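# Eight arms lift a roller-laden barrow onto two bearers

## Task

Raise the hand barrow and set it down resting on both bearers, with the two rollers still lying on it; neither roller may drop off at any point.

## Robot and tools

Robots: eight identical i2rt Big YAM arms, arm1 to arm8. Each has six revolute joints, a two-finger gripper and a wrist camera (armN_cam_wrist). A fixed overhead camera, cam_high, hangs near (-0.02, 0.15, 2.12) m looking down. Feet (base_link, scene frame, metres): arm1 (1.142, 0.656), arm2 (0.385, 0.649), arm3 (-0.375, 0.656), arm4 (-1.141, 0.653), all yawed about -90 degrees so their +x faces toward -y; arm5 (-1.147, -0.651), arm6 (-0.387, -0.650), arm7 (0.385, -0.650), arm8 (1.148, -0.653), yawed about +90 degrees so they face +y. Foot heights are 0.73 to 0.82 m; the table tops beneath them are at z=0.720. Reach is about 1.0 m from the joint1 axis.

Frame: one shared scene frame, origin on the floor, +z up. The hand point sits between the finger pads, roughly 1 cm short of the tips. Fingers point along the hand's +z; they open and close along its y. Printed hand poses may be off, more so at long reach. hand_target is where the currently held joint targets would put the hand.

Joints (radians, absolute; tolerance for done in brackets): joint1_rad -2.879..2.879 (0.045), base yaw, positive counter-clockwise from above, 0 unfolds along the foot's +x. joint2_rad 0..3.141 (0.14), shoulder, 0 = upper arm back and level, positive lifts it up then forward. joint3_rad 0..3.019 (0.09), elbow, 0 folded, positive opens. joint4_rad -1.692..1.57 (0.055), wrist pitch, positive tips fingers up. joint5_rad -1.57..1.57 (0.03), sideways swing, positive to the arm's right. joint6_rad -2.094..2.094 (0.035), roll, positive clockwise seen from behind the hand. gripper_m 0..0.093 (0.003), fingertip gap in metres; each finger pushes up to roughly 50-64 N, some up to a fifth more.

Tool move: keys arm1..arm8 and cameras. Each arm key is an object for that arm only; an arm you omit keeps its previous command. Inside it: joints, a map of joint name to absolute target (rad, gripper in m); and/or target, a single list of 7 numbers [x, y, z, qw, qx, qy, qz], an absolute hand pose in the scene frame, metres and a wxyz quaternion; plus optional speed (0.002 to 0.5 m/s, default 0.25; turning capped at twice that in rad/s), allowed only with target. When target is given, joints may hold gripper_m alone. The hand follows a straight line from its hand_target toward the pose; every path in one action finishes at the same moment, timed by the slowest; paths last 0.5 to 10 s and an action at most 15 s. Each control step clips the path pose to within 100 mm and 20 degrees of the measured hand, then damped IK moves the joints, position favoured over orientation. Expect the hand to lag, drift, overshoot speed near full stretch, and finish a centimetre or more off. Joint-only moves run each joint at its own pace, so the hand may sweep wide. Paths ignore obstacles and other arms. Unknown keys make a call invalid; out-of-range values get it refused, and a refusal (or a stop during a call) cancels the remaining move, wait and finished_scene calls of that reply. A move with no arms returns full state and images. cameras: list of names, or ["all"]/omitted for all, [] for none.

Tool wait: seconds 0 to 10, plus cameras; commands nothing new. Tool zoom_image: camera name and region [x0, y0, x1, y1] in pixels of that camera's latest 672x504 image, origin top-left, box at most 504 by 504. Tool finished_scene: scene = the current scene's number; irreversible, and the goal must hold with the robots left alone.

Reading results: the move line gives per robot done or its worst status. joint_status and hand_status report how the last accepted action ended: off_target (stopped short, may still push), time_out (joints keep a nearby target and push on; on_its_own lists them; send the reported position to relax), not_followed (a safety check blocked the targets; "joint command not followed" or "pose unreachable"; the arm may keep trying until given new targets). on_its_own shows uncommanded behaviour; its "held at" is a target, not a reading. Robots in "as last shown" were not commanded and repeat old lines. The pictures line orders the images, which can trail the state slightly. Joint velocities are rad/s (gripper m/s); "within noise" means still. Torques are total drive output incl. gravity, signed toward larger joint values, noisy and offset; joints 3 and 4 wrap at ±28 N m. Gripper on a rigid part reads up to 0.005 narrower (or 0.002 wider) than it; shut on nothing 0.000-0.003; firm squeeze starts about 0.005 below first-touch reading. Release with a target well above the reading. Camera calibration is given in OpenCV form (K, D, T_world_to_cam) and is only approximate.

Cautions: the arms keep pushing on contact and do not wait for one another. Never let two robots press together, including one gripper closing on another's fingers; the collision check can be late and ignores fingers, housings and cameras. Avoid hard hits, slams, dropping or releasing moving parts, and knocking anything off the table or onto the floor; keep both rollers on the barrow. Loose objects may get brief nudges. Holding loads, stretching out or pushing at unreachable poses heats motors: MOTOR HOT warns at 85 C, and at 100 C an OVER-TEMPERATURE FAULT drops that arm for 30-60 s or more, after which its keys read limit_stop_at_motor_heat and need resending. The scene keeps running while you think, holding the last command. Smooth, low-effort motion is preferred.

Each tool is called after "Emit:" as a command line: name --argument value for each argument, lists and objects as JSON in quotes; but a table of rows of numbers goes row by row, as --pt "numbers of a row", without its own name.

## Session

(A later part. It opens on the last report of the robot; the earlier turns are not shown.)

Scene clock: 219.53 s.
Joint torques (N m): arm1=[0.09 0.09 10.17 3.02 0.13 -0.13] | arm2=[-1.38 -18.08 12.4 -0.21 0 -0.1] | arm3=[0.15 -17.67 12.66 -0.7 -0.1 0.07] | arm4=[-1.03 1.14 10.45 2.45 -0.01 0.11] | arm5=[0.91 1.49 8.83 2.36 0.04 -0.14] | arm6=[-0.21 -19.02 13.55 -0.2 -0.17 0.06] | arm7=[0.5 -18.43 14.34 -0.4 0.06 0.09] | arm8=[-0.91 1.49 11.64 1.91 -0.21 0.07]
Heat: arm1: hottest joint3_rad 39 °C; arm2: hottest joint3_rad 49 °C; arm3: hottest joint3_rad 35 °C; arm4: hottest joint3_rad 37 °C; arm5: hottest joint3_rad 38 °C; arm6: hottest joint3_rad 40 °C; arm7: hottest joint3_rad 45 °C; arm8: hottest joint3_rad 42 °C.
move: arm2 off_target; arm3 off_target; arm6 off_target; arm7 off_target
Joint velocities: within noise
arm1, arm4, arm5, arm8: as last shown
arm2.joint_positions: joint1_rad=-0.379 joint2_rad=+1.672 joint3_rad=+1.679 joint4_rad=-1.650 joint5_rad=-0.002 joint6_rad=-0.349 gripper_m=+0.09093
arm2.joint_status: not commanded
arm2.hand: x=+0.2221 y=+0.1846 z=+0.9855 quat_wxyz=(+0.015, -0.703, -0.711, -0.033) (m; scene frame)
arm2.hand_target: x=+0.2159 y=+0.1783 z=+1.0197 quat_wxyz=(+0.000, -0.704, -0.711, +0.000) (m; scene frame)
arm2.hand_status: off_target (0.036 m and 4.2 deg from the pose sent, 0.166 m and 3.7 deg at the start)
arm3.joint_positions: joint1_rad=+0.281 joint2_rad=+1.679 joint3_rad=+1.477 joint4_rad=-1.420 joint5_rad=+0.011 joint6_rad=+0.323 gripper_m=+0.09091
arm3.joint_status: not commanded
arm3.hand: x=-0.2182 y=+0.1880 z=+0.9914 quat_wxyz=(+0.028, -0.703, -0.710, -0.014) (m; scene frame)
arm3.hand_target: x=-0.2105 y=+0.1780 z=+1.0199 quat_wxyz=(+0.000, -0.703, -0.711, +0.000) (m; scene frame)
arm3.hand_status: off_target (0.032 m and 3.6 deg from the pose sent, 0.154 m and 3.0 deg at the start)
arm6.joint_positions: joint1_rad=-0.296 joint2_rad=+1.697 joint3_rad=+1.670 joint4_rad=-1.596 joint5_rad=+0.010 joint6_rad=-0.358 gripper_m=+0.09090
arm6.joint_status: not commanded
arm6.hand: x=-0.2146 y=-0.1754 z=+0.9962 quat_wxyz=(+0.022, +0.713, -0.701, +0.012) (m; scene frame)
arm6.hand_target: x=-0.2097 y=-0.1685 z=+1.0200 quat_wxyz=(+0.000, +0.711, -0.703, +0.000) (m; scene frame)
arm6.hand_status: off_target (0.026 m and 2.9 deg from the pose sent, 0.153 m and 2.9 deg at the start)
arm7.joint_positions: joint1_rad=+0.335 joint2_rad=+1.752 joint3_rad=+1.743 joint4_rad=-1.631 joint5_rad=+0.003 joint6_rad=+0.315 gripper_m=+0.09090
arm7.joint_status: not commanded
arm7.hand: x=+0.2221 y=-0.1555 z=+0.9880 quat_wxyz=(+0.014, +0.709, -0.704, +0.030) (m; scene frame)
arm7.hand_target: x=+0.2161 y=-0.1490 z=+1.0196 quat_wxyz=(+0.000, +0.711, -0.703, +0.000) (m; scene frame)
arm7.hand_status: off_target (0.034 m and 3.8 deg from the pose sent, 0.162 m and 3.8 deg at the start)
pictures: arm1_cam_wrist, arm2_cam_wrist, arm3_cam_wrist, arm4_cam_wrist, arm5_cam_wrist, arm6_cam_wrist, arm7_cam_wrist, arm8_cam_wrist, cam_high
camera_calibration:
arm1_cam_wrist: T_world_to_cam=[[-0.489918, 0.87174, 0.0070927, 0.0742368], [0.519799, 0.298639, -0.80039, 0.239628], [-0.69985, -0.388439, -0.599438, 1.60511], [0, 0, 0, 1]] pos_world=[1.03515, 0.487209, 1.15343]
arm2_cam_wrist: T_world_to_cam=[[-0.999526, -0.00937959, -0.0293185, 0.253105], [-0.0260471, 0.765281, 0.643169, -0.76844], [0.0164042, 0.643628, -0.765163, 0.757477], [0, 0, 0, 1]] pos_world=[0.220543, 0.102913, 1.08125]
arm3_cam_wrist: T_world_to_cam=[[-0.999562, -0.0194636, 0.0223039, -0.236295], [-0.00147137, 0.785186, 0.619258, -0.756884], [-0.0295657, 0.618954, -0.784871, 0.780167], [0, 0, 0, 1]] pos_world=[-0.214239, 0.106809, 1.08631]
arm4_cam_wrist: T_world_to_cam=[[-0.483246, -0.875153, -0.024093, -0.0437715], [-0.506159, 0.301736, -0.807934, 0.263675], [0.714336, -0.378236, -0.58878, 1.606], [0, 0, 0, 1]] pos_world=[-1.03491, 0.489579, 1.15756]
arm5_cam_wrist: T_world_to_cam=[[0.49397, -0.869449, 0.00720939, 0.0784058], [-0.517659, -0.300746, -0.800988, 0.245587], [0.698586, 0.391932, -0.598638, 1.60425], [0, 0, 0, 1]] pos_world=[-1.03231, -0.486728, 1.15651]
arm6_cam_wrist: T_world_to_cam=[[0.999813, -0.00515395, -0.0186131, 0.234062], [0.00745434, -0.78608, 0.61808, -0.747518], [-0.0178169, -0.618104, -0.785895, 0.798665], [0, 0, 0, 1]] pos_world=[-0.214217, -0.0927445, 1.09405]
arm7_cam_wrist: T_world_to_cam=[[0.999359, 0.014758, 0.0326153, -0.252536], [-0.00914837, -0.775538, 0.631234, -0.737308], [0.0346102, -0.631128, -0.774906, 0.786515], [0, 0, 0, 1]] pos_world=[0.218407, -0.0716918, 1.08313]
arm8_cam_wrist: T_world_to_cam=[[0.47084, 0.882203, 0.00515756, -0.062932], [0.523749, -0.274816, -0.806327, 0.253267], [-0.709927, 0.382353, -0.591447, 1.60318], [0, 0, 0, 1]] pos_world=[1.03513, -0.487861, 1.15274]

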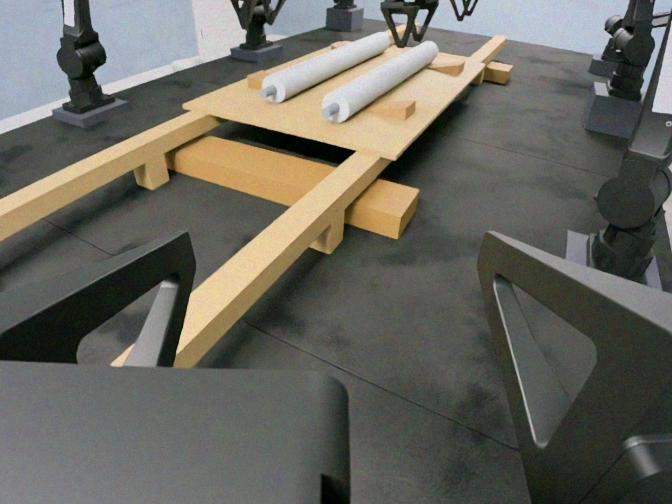

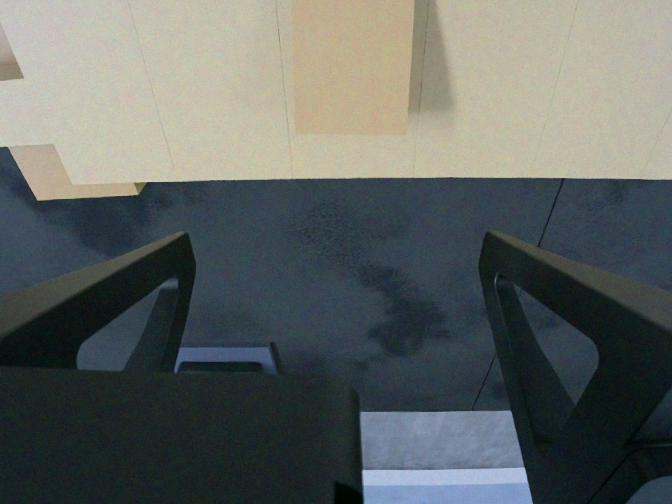

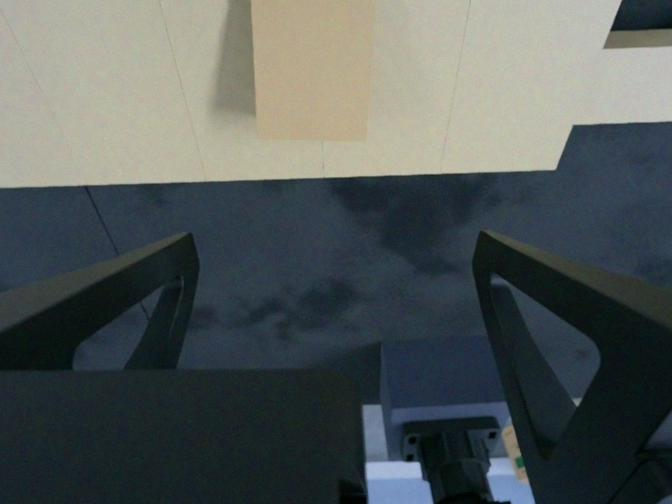

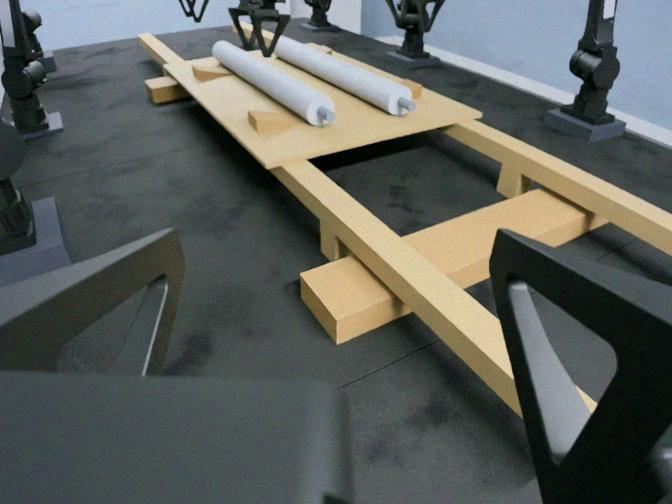

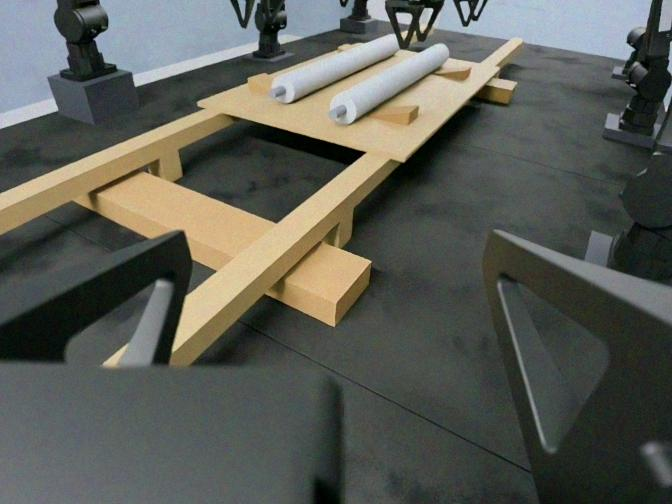

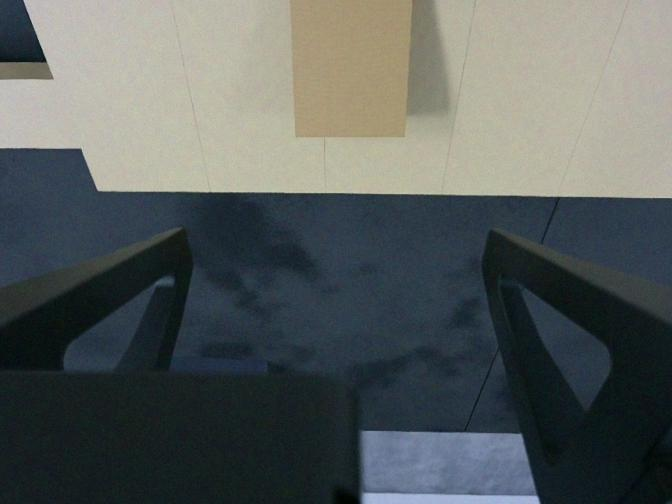

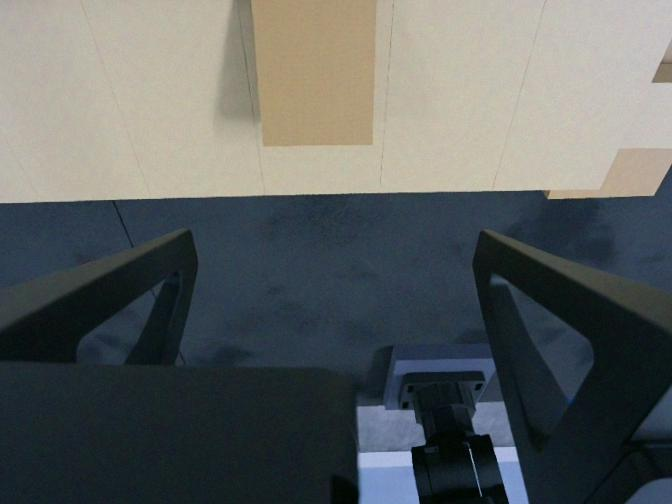

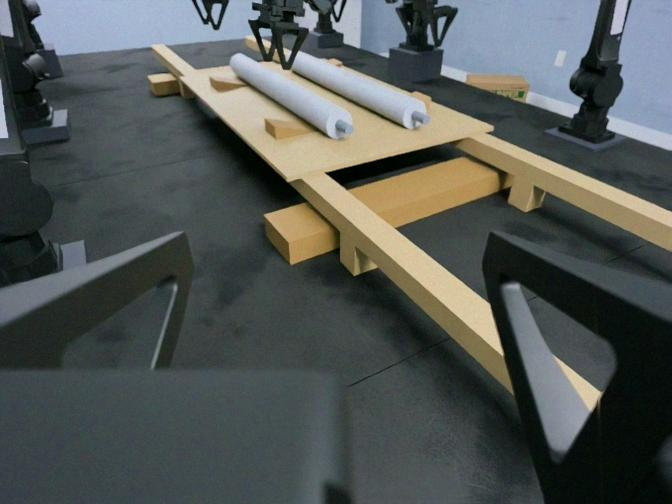

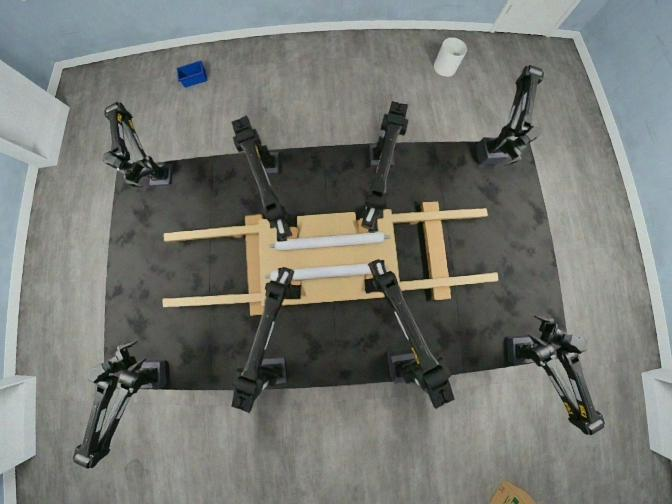

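Emit:
zoom_image --camera "arm1_cam_wrist" --region '[230, 20, 500, 160]'

Emit:
zoom_image --camera "arm5_cam_wrist" --region '[230, 20, 500, 160]'

Emit:
zoom_image --camera "arm4_cam_wrist" --region '[170, 20, 440, 160]'

Emit:
zoom_image --camera "arm8_cam_wrist" --region '[190, 20, 460, 160]'

Scaled by 1.867 from the camera's 672x504 image, which has a finer 960x720 frame.

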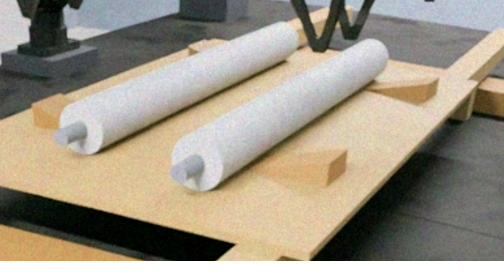

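Scaled by 1.867 from the camera's 672x504 image, which has a finer 960x720 frame.

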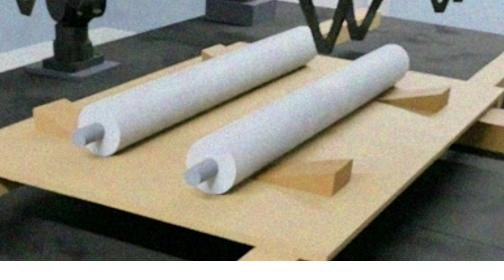

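Scaled by 1.867 from the camera's 672x504 image, which has a finer 960x720 frame.

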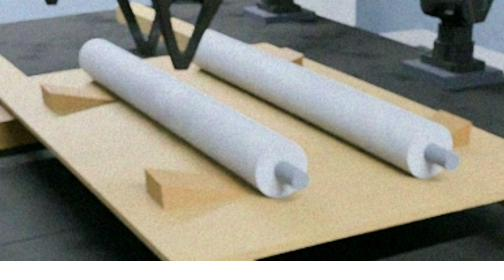

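Scaled by 1.867 from the camera's 672x504 image, which has a finer 960x720 frame.

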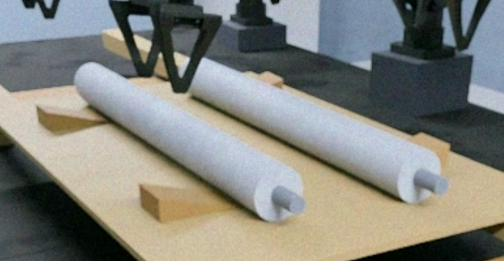

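Emit:
move --arm2 '{"target":[0.490,0.200,1.03,0,0,1,0],"speed":0.15}' --arm3 '{"target":[-0.454,0.190,1.03,0,1,0,0],"speed":0.15}' --arm6 '{"target":[-0.4536,-0.196,1.03,0,1,0,0],"speed":0.15}' --arm7 '{"target":[0.489,-0.183,1.03,0,0,1,0],"speed":0.15}'

Emit:
move --arm1 '{"target":[0.882,0.207,1.02,0,1,0,0],"speed":0.15}' --arm4 '{"target":[-0.874,0.183,1.02,0,0,1,0],"speed":0.15}' --arm5 '{"target":[-0.8665,-0.202,1.02,0,0,1,0],"speed":0.15}' --arm8 '{"target":[0.885,-0.178,1.02,0,1,0,0],"speed":0.15}'

Scene clock: 237.03 s.
Joint torques (N m): arm1=[0.21 -0.26 10.18 3.03 0.13 -0.13] | arm2=[-0.26 -15.33 9.02 -0.14 -0.11 -0.15] | arm3=[-1.32 -16.03 10 -0.61 -0.11 0.12] | arm4=[-0.97 1.14 10.45 2.44 -0.01 0.11] | arm5=[0.79 1.44 8.81 2.4 0.04 -0.14] | arm6=[0.79 -16.56 9.78 -0.01 -0.28 -0.09] | arm7=[-0.56 -16.21 10.43 -0.13 0.22 0.19] | arm8=[-0.91 1.44 11.64 1.92 -0.21 0.07]
Heat: arm1: hottest joint3_rad 39 °C; arm2: hottest joint3_rad 49 °C; arm3: hottest joint3_rad 36 °C; arm4: hottest joint3_rad 37 °C; arm5: hottest joint3_rad 38 °C; arm6: hottest joint3_rad 41 °C; arm7: hottest joint3_rad 47 °C; arm8: hottest joint3_rad 42 °C.
move: arm2 off_target; arm3 off_target; arm6 done; arm7 off_target
Joint velocities: within noise
arm1, arm4, arm5, arm8: as last shown
arm2.joint_positions: joint1_rad=+0.184 joint2_rad=+1.559 joint3_rad=+1.627 joint4_rad=-1.657 joint5_rad=-0.002 joint6_rad=-1.327 gripper_m=+0.09093
arm2.joint_status: not commanded
arm2.hand: x=+0.4881 y=+0.1984 z=+1.0179 quat_wxyz=(+0.001, -0.009, -1.000, -0.009) (m; scene frame)
arm2.hand_target: x=+0.4898 y=+0.2002 z=+1.0299 quat_wxyz=(+0.000, +0.000, -1.000, +0.000) (m; scene frame)
arm2.hand_status: off_target (0.012 m and 1.4 deg from the pose sent, 0.272 m and 89.4 deg at the start)
arm3.joint_positions: joint1_rad=-0.209 joint2_rad=+1.581 joint3_rad=+1.424 joint4_rad=-1.425 joint5_rad=+0.006 joint6_rad=+1.394 gripper_m=+0.09092
arm3.joint_status: not commanded
arm3.hand: x=-0.4513 y=+0.1914 z=+1.0152 quat_wxyz=(+0.014, -1.000, -0.009, -0.002) (m; scene frame)
arm3.hand_target: x=-0.4539 y=+0.1901 z=+1.0300 quat_wxyz=(+0.000, -1.000, +0.000, +0.000) (m; scene frame)
arm3.hand_status: off_target (0.015 m and 1.9 deg from the pose sent, 0.239 m and 90.6 deg at the start)
arm6.joint_positions: joint1_rad=+0.189 joint2_rad=+1.559 joint3_rad=+1.567 joint4_rad=-1.597 joint5_rad=+0.009 joint6_rad=-1.403 gripper_m=+0.09090
arm6.joint_status: not commanded
arm6.hand: x=-0.4503 y=-0.1931 z=+1.0227 quat_wxyz=(+0.006, +1.000, -0.012, +0.003) (m; scene frame)
arm6.hand_target: x=-0.4535 y=-0.1961 z=+1.0299 quat_wxyz=(+0.000, +1.000, +0.000, +0.000) (m; scene frame)
arm6.hand_status: done (0.009 m and 1.6 deg from the pose sent, 0.242 m and 89.1 deg at the start)
arm7.joint_positions: joint1_rad=-0.195 joint2_rad=+1.612 joint3_rad=+1.646 joint4_rad=-1.631 joint5_rad=+0.003 joint6_rad=+1.343 gripper_m=+0.09090
arm7.joint_status: not commanded
arm7.hand: x=+0.4866 y=-0.1811 z=+1.0185 quat_wxyz=(+0.003, +0.010, -1.000, +0.012) (m; scene frame)
arm7.hand_target: x=+0.4889 y=-0.1830 z=+1.0299 quat_wxyz=(+0.000, +0.000, -1.000, +0.000) (m; scene frame)
arm7.hand_status: off_target (0.012 m and 1.7 deg from the pose sent, 0.272 m and 90.4 deg at the start)
pictures: arm1_cam_wrist, arm2_cam_wrist, arm3_cam_wrist, arm4_cam_wrist, arm5_cam_wrist, arm6_cam_wrist, arm7_cam_wrist, arm8_cam_wrist, cam_high
camera_calibration:
arm1_cam_wrist: T_world_to_cam=[[-0.489918, 0.87174, 0.0070927, 0.0742368], [0.519799, 0.298639, -0.80039, 0.239628], [-0.69985, -0.388439, -0.599438, 1.60511], [0, 0, 0, 1]] pos_world=[1.03515, 0.487209, 1.15343]
arm2_cam_wrist: T_world_to_cam=[[-0.0186604, -0.999622, -0.0201731, 0.228509], [-0.805473, 0.00307649, 0.592625, -0.209888], [-0.592339, 0.0273075, -0.805226, 1.22931], [0, 0, 0, 1]] pos_world=[0.563372, 0.195499, 1.11887]
arm3_cam_wrist: T_world_to_cam=[[-0.0280267, 0.999125, 0.0310525, -0.235163], [0.818982, 0.00514004, 0.573796, -0.208898], [0.573134, 0.0415131, -0.818409, 1.20647], [0, 0, 0, 1]] pos_world=[-0.526978, 0.185947, 1.11456]
arm4_cam_wrist: T_world_to_cam=[[-0.483246, -0.875153, -0.024093, -0.0437715], [-0.506159, 0.301736, -0.807934, 0.263675], [0.714336, -0.378236, -0.58878, 1.606], [0, 0, 0, 1]] pos_world=[-1.03491, 0.489579, 1.15756]
arm5_cam_wrist: T_world_to_cam=[[0.49397, -0.869449, 0.00720939, 0.0784058], [-0.517659, -0.300746, -0.800988, 0.245587], [0.698586, 0.391932, -0.598638, 1.60425], [0, 0, 0, 1]] pos_world=[-1.03231, -0.486728, 1.15651]
arm6_cam_wrist: T_world_to_cam=[[0.0452164, 0.998821, -0.01765, 0.233181], [0.811019, -0.0263873, 0.584425, -0.233017], [0.58327, -0.0407401, -0.811256, 1.21246], [0, 0, 0, 1]] pos_world=[-0.528755, -0.189659, 1.12391]
arm7_cam_wrist: T_world_to_cam=[[0.0261784, -0.99906, 0.0345415, -0.22953], [-0.80958, -0.000918198, 0.587009, -0.199134], [-0.586425, -0.0433311, -0.808843, 1.22805], [0, 0, 0, 1]] pos_world=[0.564952, -0.176284, 1.11812]
arm8_cam_wrist: T_world_to_cam=[[0.47084, 0.882203, 0.00515756, -0.062932], [0.523749, -0.274816, -0.806327, 0.253267], [-0.709927, 0.382353, -0.591447, 1.60318], [0, 0, 0, 1]] pos_world=[1.03513, -0.487861, 1.15274]

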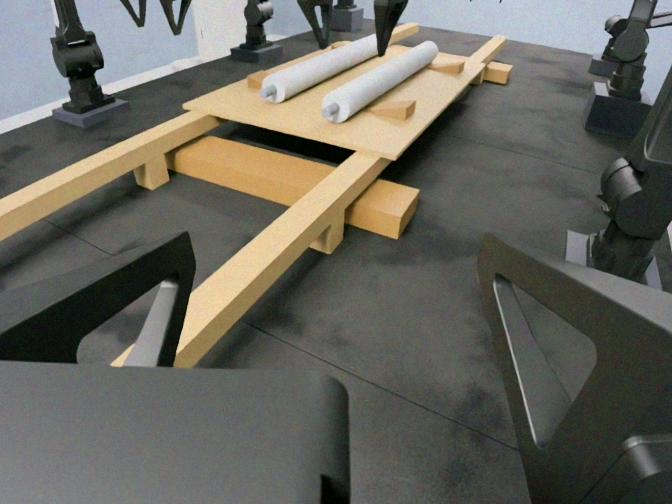

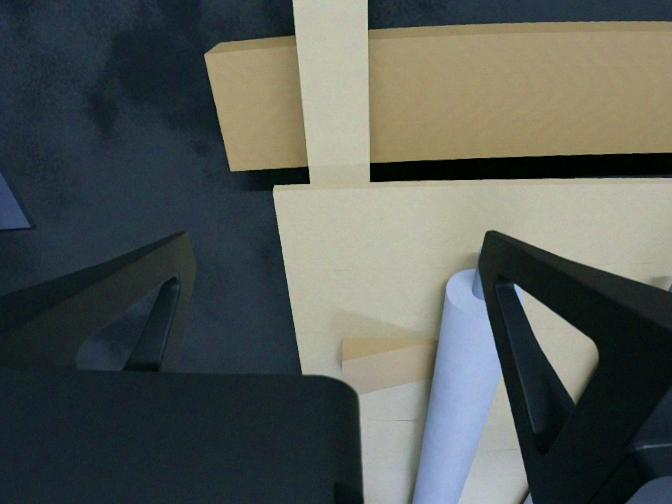

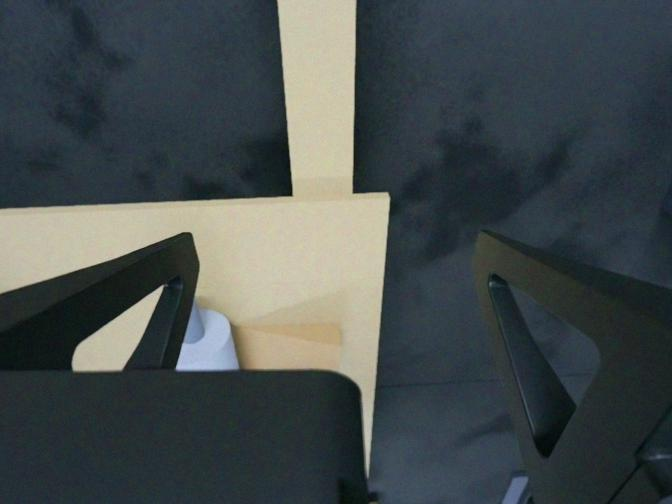

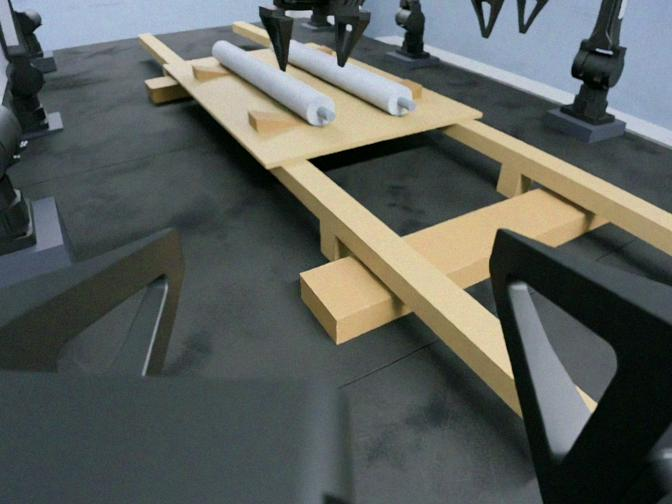

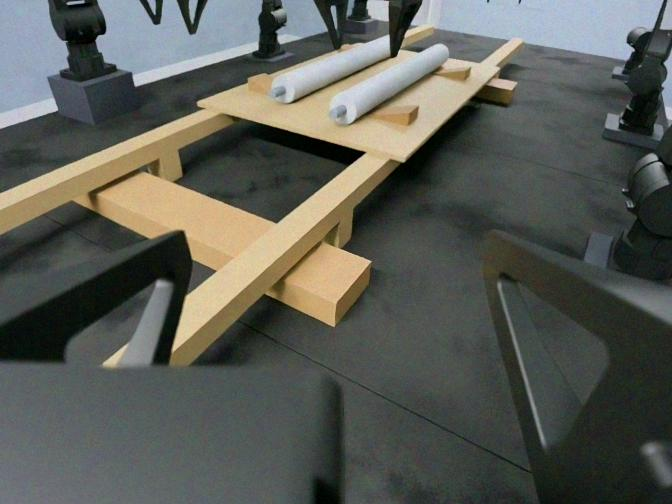

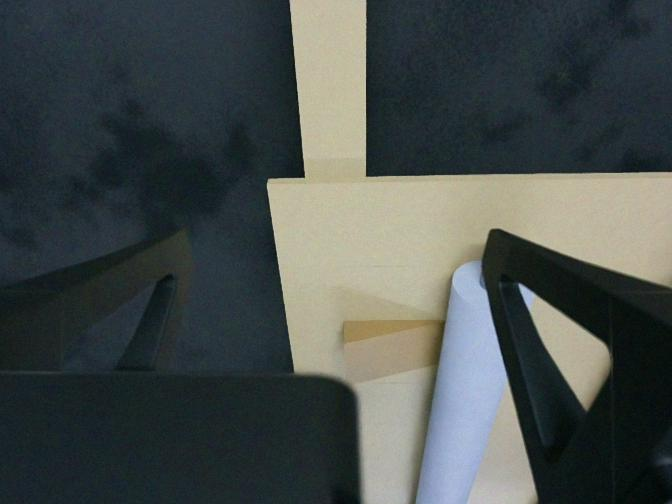

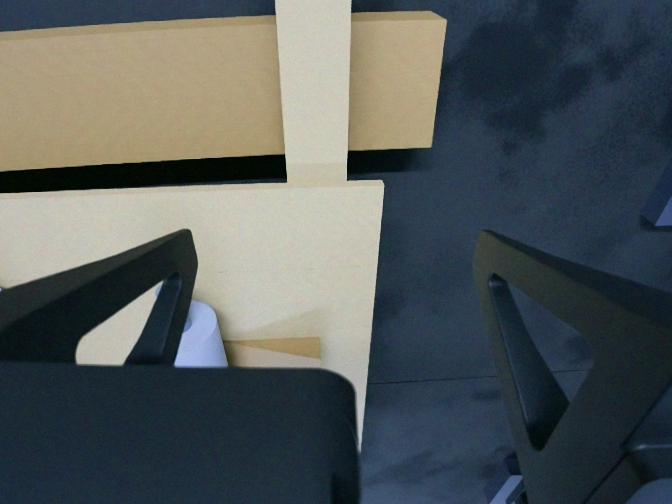

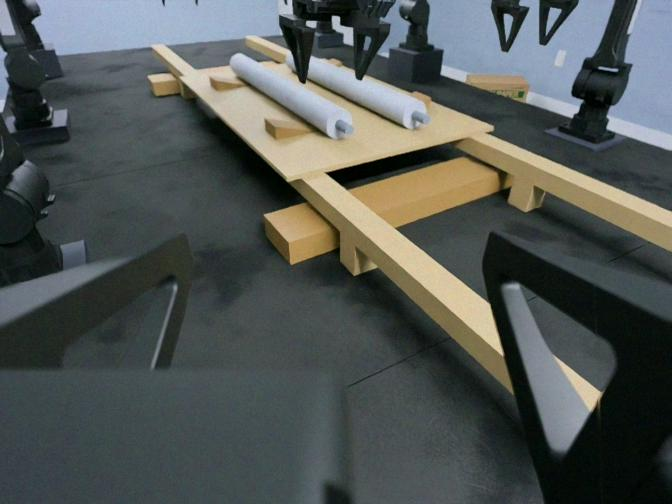

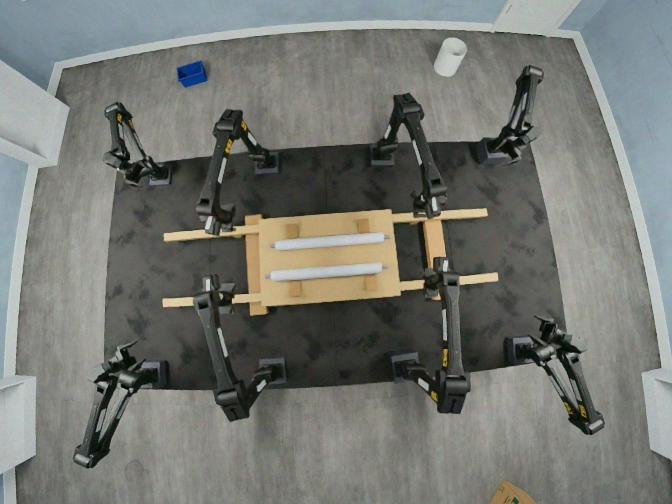

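Scene clock: 243.40 s.
Joint torques (N m): arm1=[-1.49 -16.09 13.09 -0.21 -0.11 0.05] | arm2=[-0.38 -15.33 9.02 -0.16 -0.11 -0.16] | arm3=[-1.32 -16.03 10 -0.59 -0.11 0.12] | arm4=[-0.03 -15.79 15.17 -0.23 0.14 -0.16] | arm5=[-0.5 -15.79 11.85 -0.18 -0.1 0] | arm6=[0.73 -16.73 9.76 -0.01 -0.27 -0.1] | arm7=[-0.32 -16.09 10.4 -0.2 0.21 0.2] | arm8=[0.62 -13.8 16.47 -0.49 -0.13 -0.11]
Heat: arm1: hottest joint3_rad 40 °C; arm2: hottest joint3_rad 48 °C; arm3: hottest joint3_rad 36 °C; arm4: hottest joint3_rad 39 °C; arm5: hottest joint3_rad 39 °C; arm6: hottest joint3_rad 41 °C; arm7: hottest joint3_rad 47 °C; arm8: hottest joint3_rad 44 °C.
move: arm1 off_target; arm4 off_target; arm5 off_target; arm8 off_target
Joint velocities: within noise
arm1.joint_positions: joint1_rad=-0.538 joint2_rad=+1.671 joint3_rad=+1.626 joint4_rad=-1.543 joint5_rad=+0.003 joint6_rad=+1.036 gripper_m=+0.09396
arm1.joint_status: not commanded
arm1.hand: x=+0.8915 y=+0.2155 z=+1.0062 quat_wxyz=(+0.012, -1.000, -0.010, -0.005) (m; scene frame)
arm1.hand_target: x=+0.8824 y=+0.2076 z=+1.0199 quat_wxyz=(+0.000, -1.000, +0.000, +0.000) (m; scene frame)
arm1.hand_status: off_target (0.019 m and 1.9 deg from the pose sent, 0.248 m and 92.5 deg at the start)
arm2, arm6, arm7: as last shown
arm2.joint_positions: joint1_rad=+0.184 joint2_rad=+1.559 joint3_rad=+1.627 joint4_rad=-1.657 joint5_rad=-0.002 joint6_rad=-1.328 gripper_m=+0.09093
arm2.hand: x=+0.4881 y=+0.1984 z=+1.0179 quat_wxyz=(+0.001, -0.008, -1.000, -0.009) (m; scene frame)
arm3.joint_positions: joint1_rad=-0.209 joint2_rad=+1.581 joint3_rad=+1.424 joint4_rad=-1.426 joint5_rad=+0.006 joint6_rad=+1.395 gripper_m=+0.09092
arm3.joint_status: not commanded
arm3.hand: x=-0.4513 y=+0.1915 z=+1.0152 quat_wxyz=(+0.014, -1.000, -0.009, -0.002) (m; scene frame)
arm3.hand_target: x=-0.4539 y=+0.1902 z=+1.0300 quat_wxyz=(+0.000, -1.000, +0.000, +0.000) (m; scene frame)
arm3.hand_status: not commanded
arm4.joint_positions: joint1_rad=+0.546 joint2_rad=+1.738 joint3_rad=+1.689 joint4_rad=-1.555 joint5_rad=-0.007 joint6_rad=-1.045 gripper_m=+0.09397
arm4.joint_status: not commanded
arm4.hand: x=-0.8835 y=+0.1941 z=+1.0015 quat_wxyz=(+0.008, -0.010, -1.000, -0.017) (m; scene frame)
arm4.hand_target: x=-0.8744 y=+0.1840 z=+1.0199 quat_wxyz=(+0.000, +0.000, -1.000, +0.000) (m; scene frame)
arm4.hand_status: off_target (0.024 m and 2.5 deg from the pose sent, 0.274 m and 92.8 deg at the start)
arm5.joint_positions: joint1_rad=-0.585 joint2_rad=+1.684 joint3_rad=+1.558 joint4_rad=-1.439 joint5_rad=+0.001 joint6_rad=+1.005 gripper_m=+0.09396
arm5.joint_status: not commanded
arm5.hand: x=-0.8780 y=-0.2115 z=+1.0170 quat_wxyz=(+0.001, +0.009, -1.000, +0.004) (m; scene frame)
arm5.hand_target: x=-0.8668 y=-0.2025 z=+1.0199 quat_wxyz=(+0.000, +0.000, -1.000, +0.000) (m; scene frame)
arm5.hand_status: off_target (0.015 m and 1.1 deg from the pose sent, 0.258 m and 92.8 deg at the start)
arm6.joint_positions: joint1_rad=+0.189 joint2_rad=+1.559 joint3_rad=+1.567 joint4_rad=-1.597 joint5_rad=+0.009 joint6_rad=-1.404 gripper_m=+0.09090
arm6.hand: x=-0.4503 y=-0.1931 z=+1.0227 quat_wxyz=(+0.006, +1.000, -0.011, +0.003) (m; scene frame)
arm7.joint_positions: joint1_rad=-0.195 joint2_rad=+1.612 joint3_rad=+1.646 joint4_rad=-1.631 joint5_rad=+0.003 joint6_rad=+1.344 gripper_m=+0.09090
arm7.hand: x=+0.4866 y=-0.1811 z=+1.0185 quat_wxyz=(+0.003, +0.009, -1.000, +0.012) (m; scene frame)
arm8.joint_positions: joint1_rad=+0.530 joint2_rad=+1.739 joint3_rad=+1.792 joint4_rad=-1.664 joint5_rad=-0.001 joint6_rad=-1.056 gripper_m=+0.09396
arm8.joint_status: not commanded
arm8.hand: x=+0.8970 y=-0.1900 z=+0.9979 quat_wxyz=(+0.023, +1.000, -0.009, +0.012) (m; scene frame)
arm8.hand_target: x=+0.8858 y=-0.1795 z=+1.0200 quat_wxyz=(+0.000, +1.000, +0.000, +0.000) (m; scene frame)
arm8.hand_status: off_target (0.028 m and 3.2 deg from the pose sent, 0.275 m and 92.7 deg at the start)
pictures: arm1_cam_wrist, arm2_cam_wrist, arm3_cam_wrist, arm4_cam_wrist, arm5_cam_wrist, arm6_cam_wrist, arm7_cam_wrist, arm8_cam_wrist, cam_high
camera_calibration:
arm1_cam_wrist: T_world_to_cam=[[-0.0122895, 0.999751, 0.0186081, -0.222062], [0.809412, -0.000980397, 0.58724, -1.30689], [0.587113, 0.0222786, -0.809199, 0.414206], [0, 0, 0, 1]] pos_world=[0.811897, 0.211497, 1.10677]
arm2_cam_wrist: T_world_to_cam=[[-0.0175802, -0.999641, -0.0202158, 0.22805], [-0.80549, 0.00218146, 0.592605, -0.209682], [-0.592348, 0.0267017, -0.80524, 1.22944], [0, 0, 0, 1]] pos_world=[0.563371, 0.195598, 1.11887]
arm3_cam_wrist: T_world_to_cam=[[-0.0271799, 0.999137, 0.0314151, -0.235223], [0.818957, 0.00423558, 0.57384, -0.208791], [0.573212, 0.0413245, -0.818365, 1.2065], [0, 0, 0, 1]] pos_world=[-0.52698, 0.186046, 1.11456]
arm4_cam_wrist: T_world_to_cam=[[-0.0407962, -0.998475, -0.0371867, 0.198368], [-0.807438, 0.0110227, 0.58985, -1.30111], [-0.58854, 0.0540896, -0.806656, 0.404485], [0, 0, 0, 1]] pos_world=[-0.80442, 0.190529, 1.10112]
arm5_cam_wrist: T_world_to_cam=[[0.0191495, -0.999801, -0.0056786, -0.188208], [-0.808568, -0.018827, 0.588101, -1.30791], [-0.588091, -0.00667029, -0.808767, 0.429124], [0, 0, 0, 1]] pos_world=[-0.801568, -0.209932, 1.11518]
arm6_cam_wrist: T_world_to_cam=[[0.0444379, 0.998857, -0.0176037, 0.232726], [0.811048, -0.025783, 0.584411, -0.232871], [0.583289, -0.0402475, -0.811267, 1.21258], [0, 0, 0, 1]] pos_world=[-0.528755, -0.189661, 1.12391]
arm7_cam_wrist: T_world_to_cam=[[0.0250376, -0.999091, 0.0345106, -0.228858], [-0.809632, -0.000015681, 0.586938, -0.198865], [-0.586404, -0.0426364, -0.808896, 1.22822], [0, 0, 0, 1]] pos_world=[0.564953, -0.176286, 1.11812]
arm8_cam_wrist: T_world_to_cam=[[0.00518734, 0.998146, -0.0606421, 0.245887], [0.803392, 0.0319491, 0.594593, -1.30478], [0.595428, -0.0518037, -0.801737, 0.382109], [0, 0, 0, 1]] pos_world=[0.819454, -0.18395, 1.09707]

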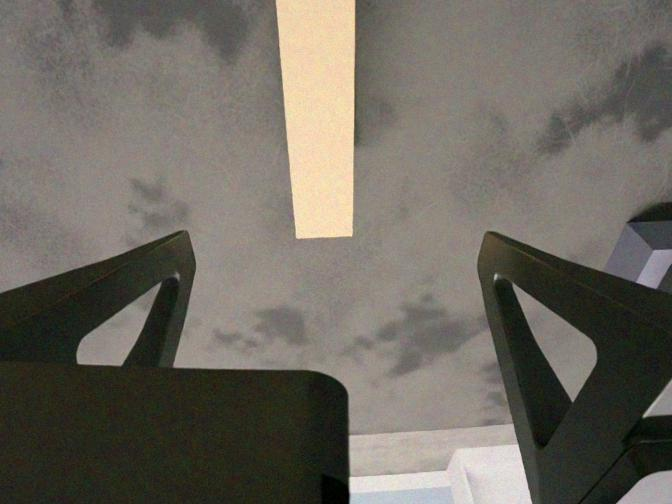

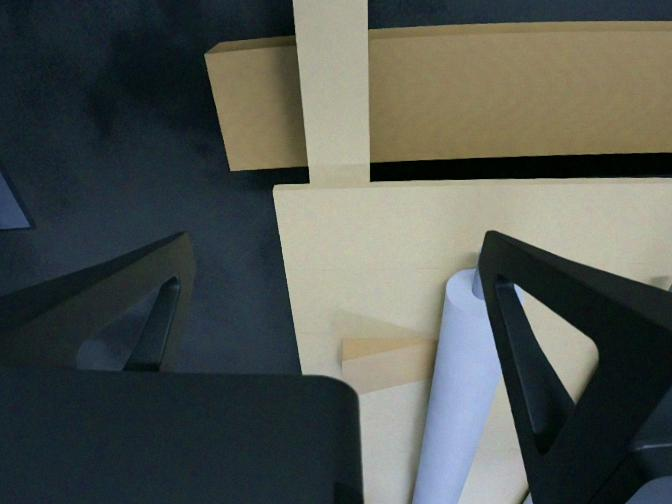

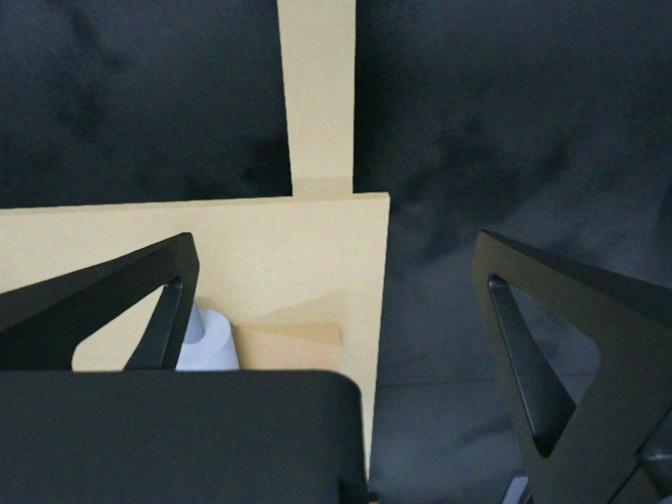

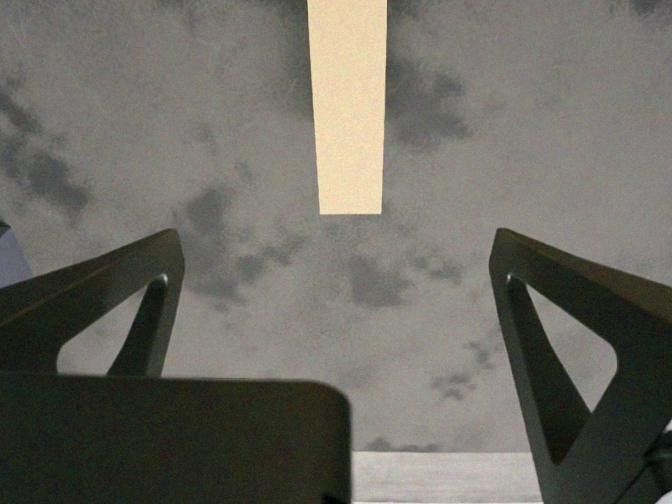

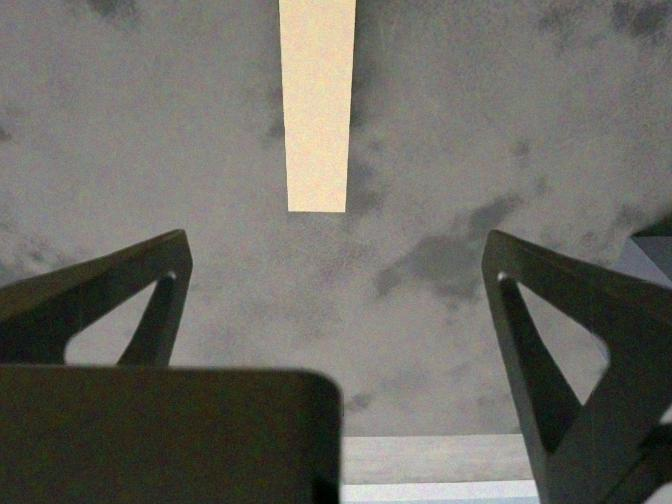

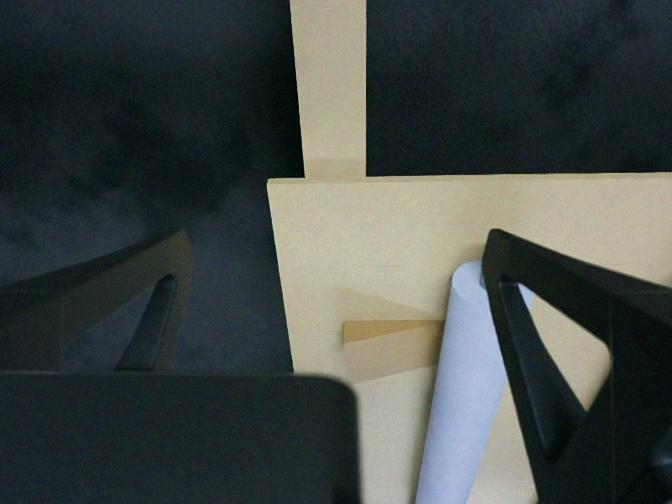

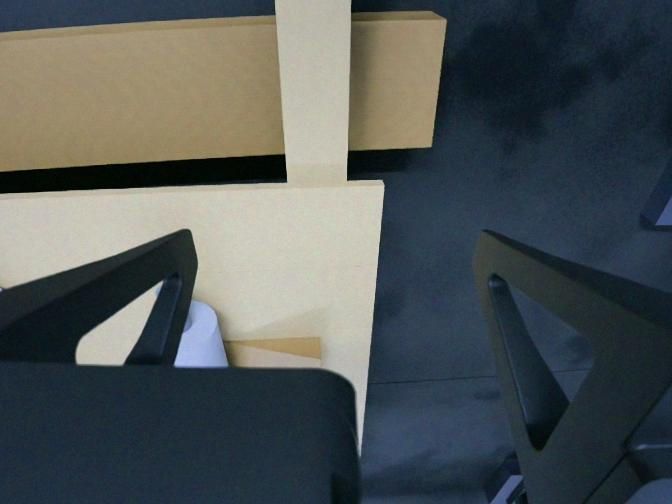

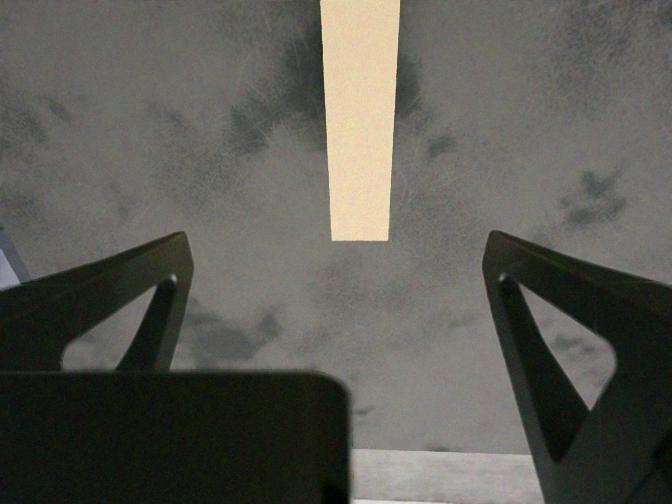

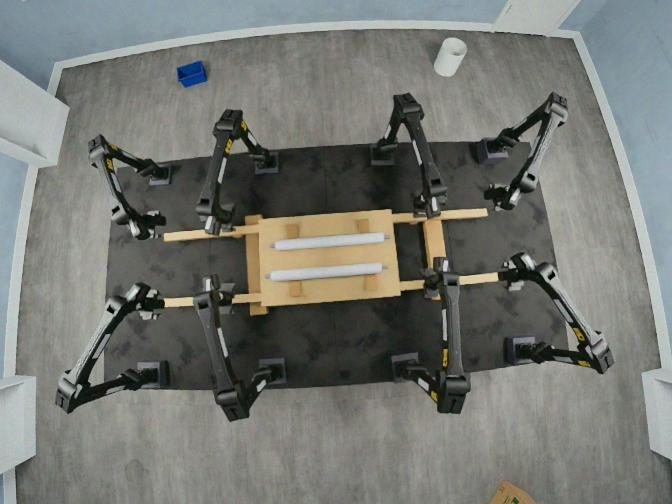

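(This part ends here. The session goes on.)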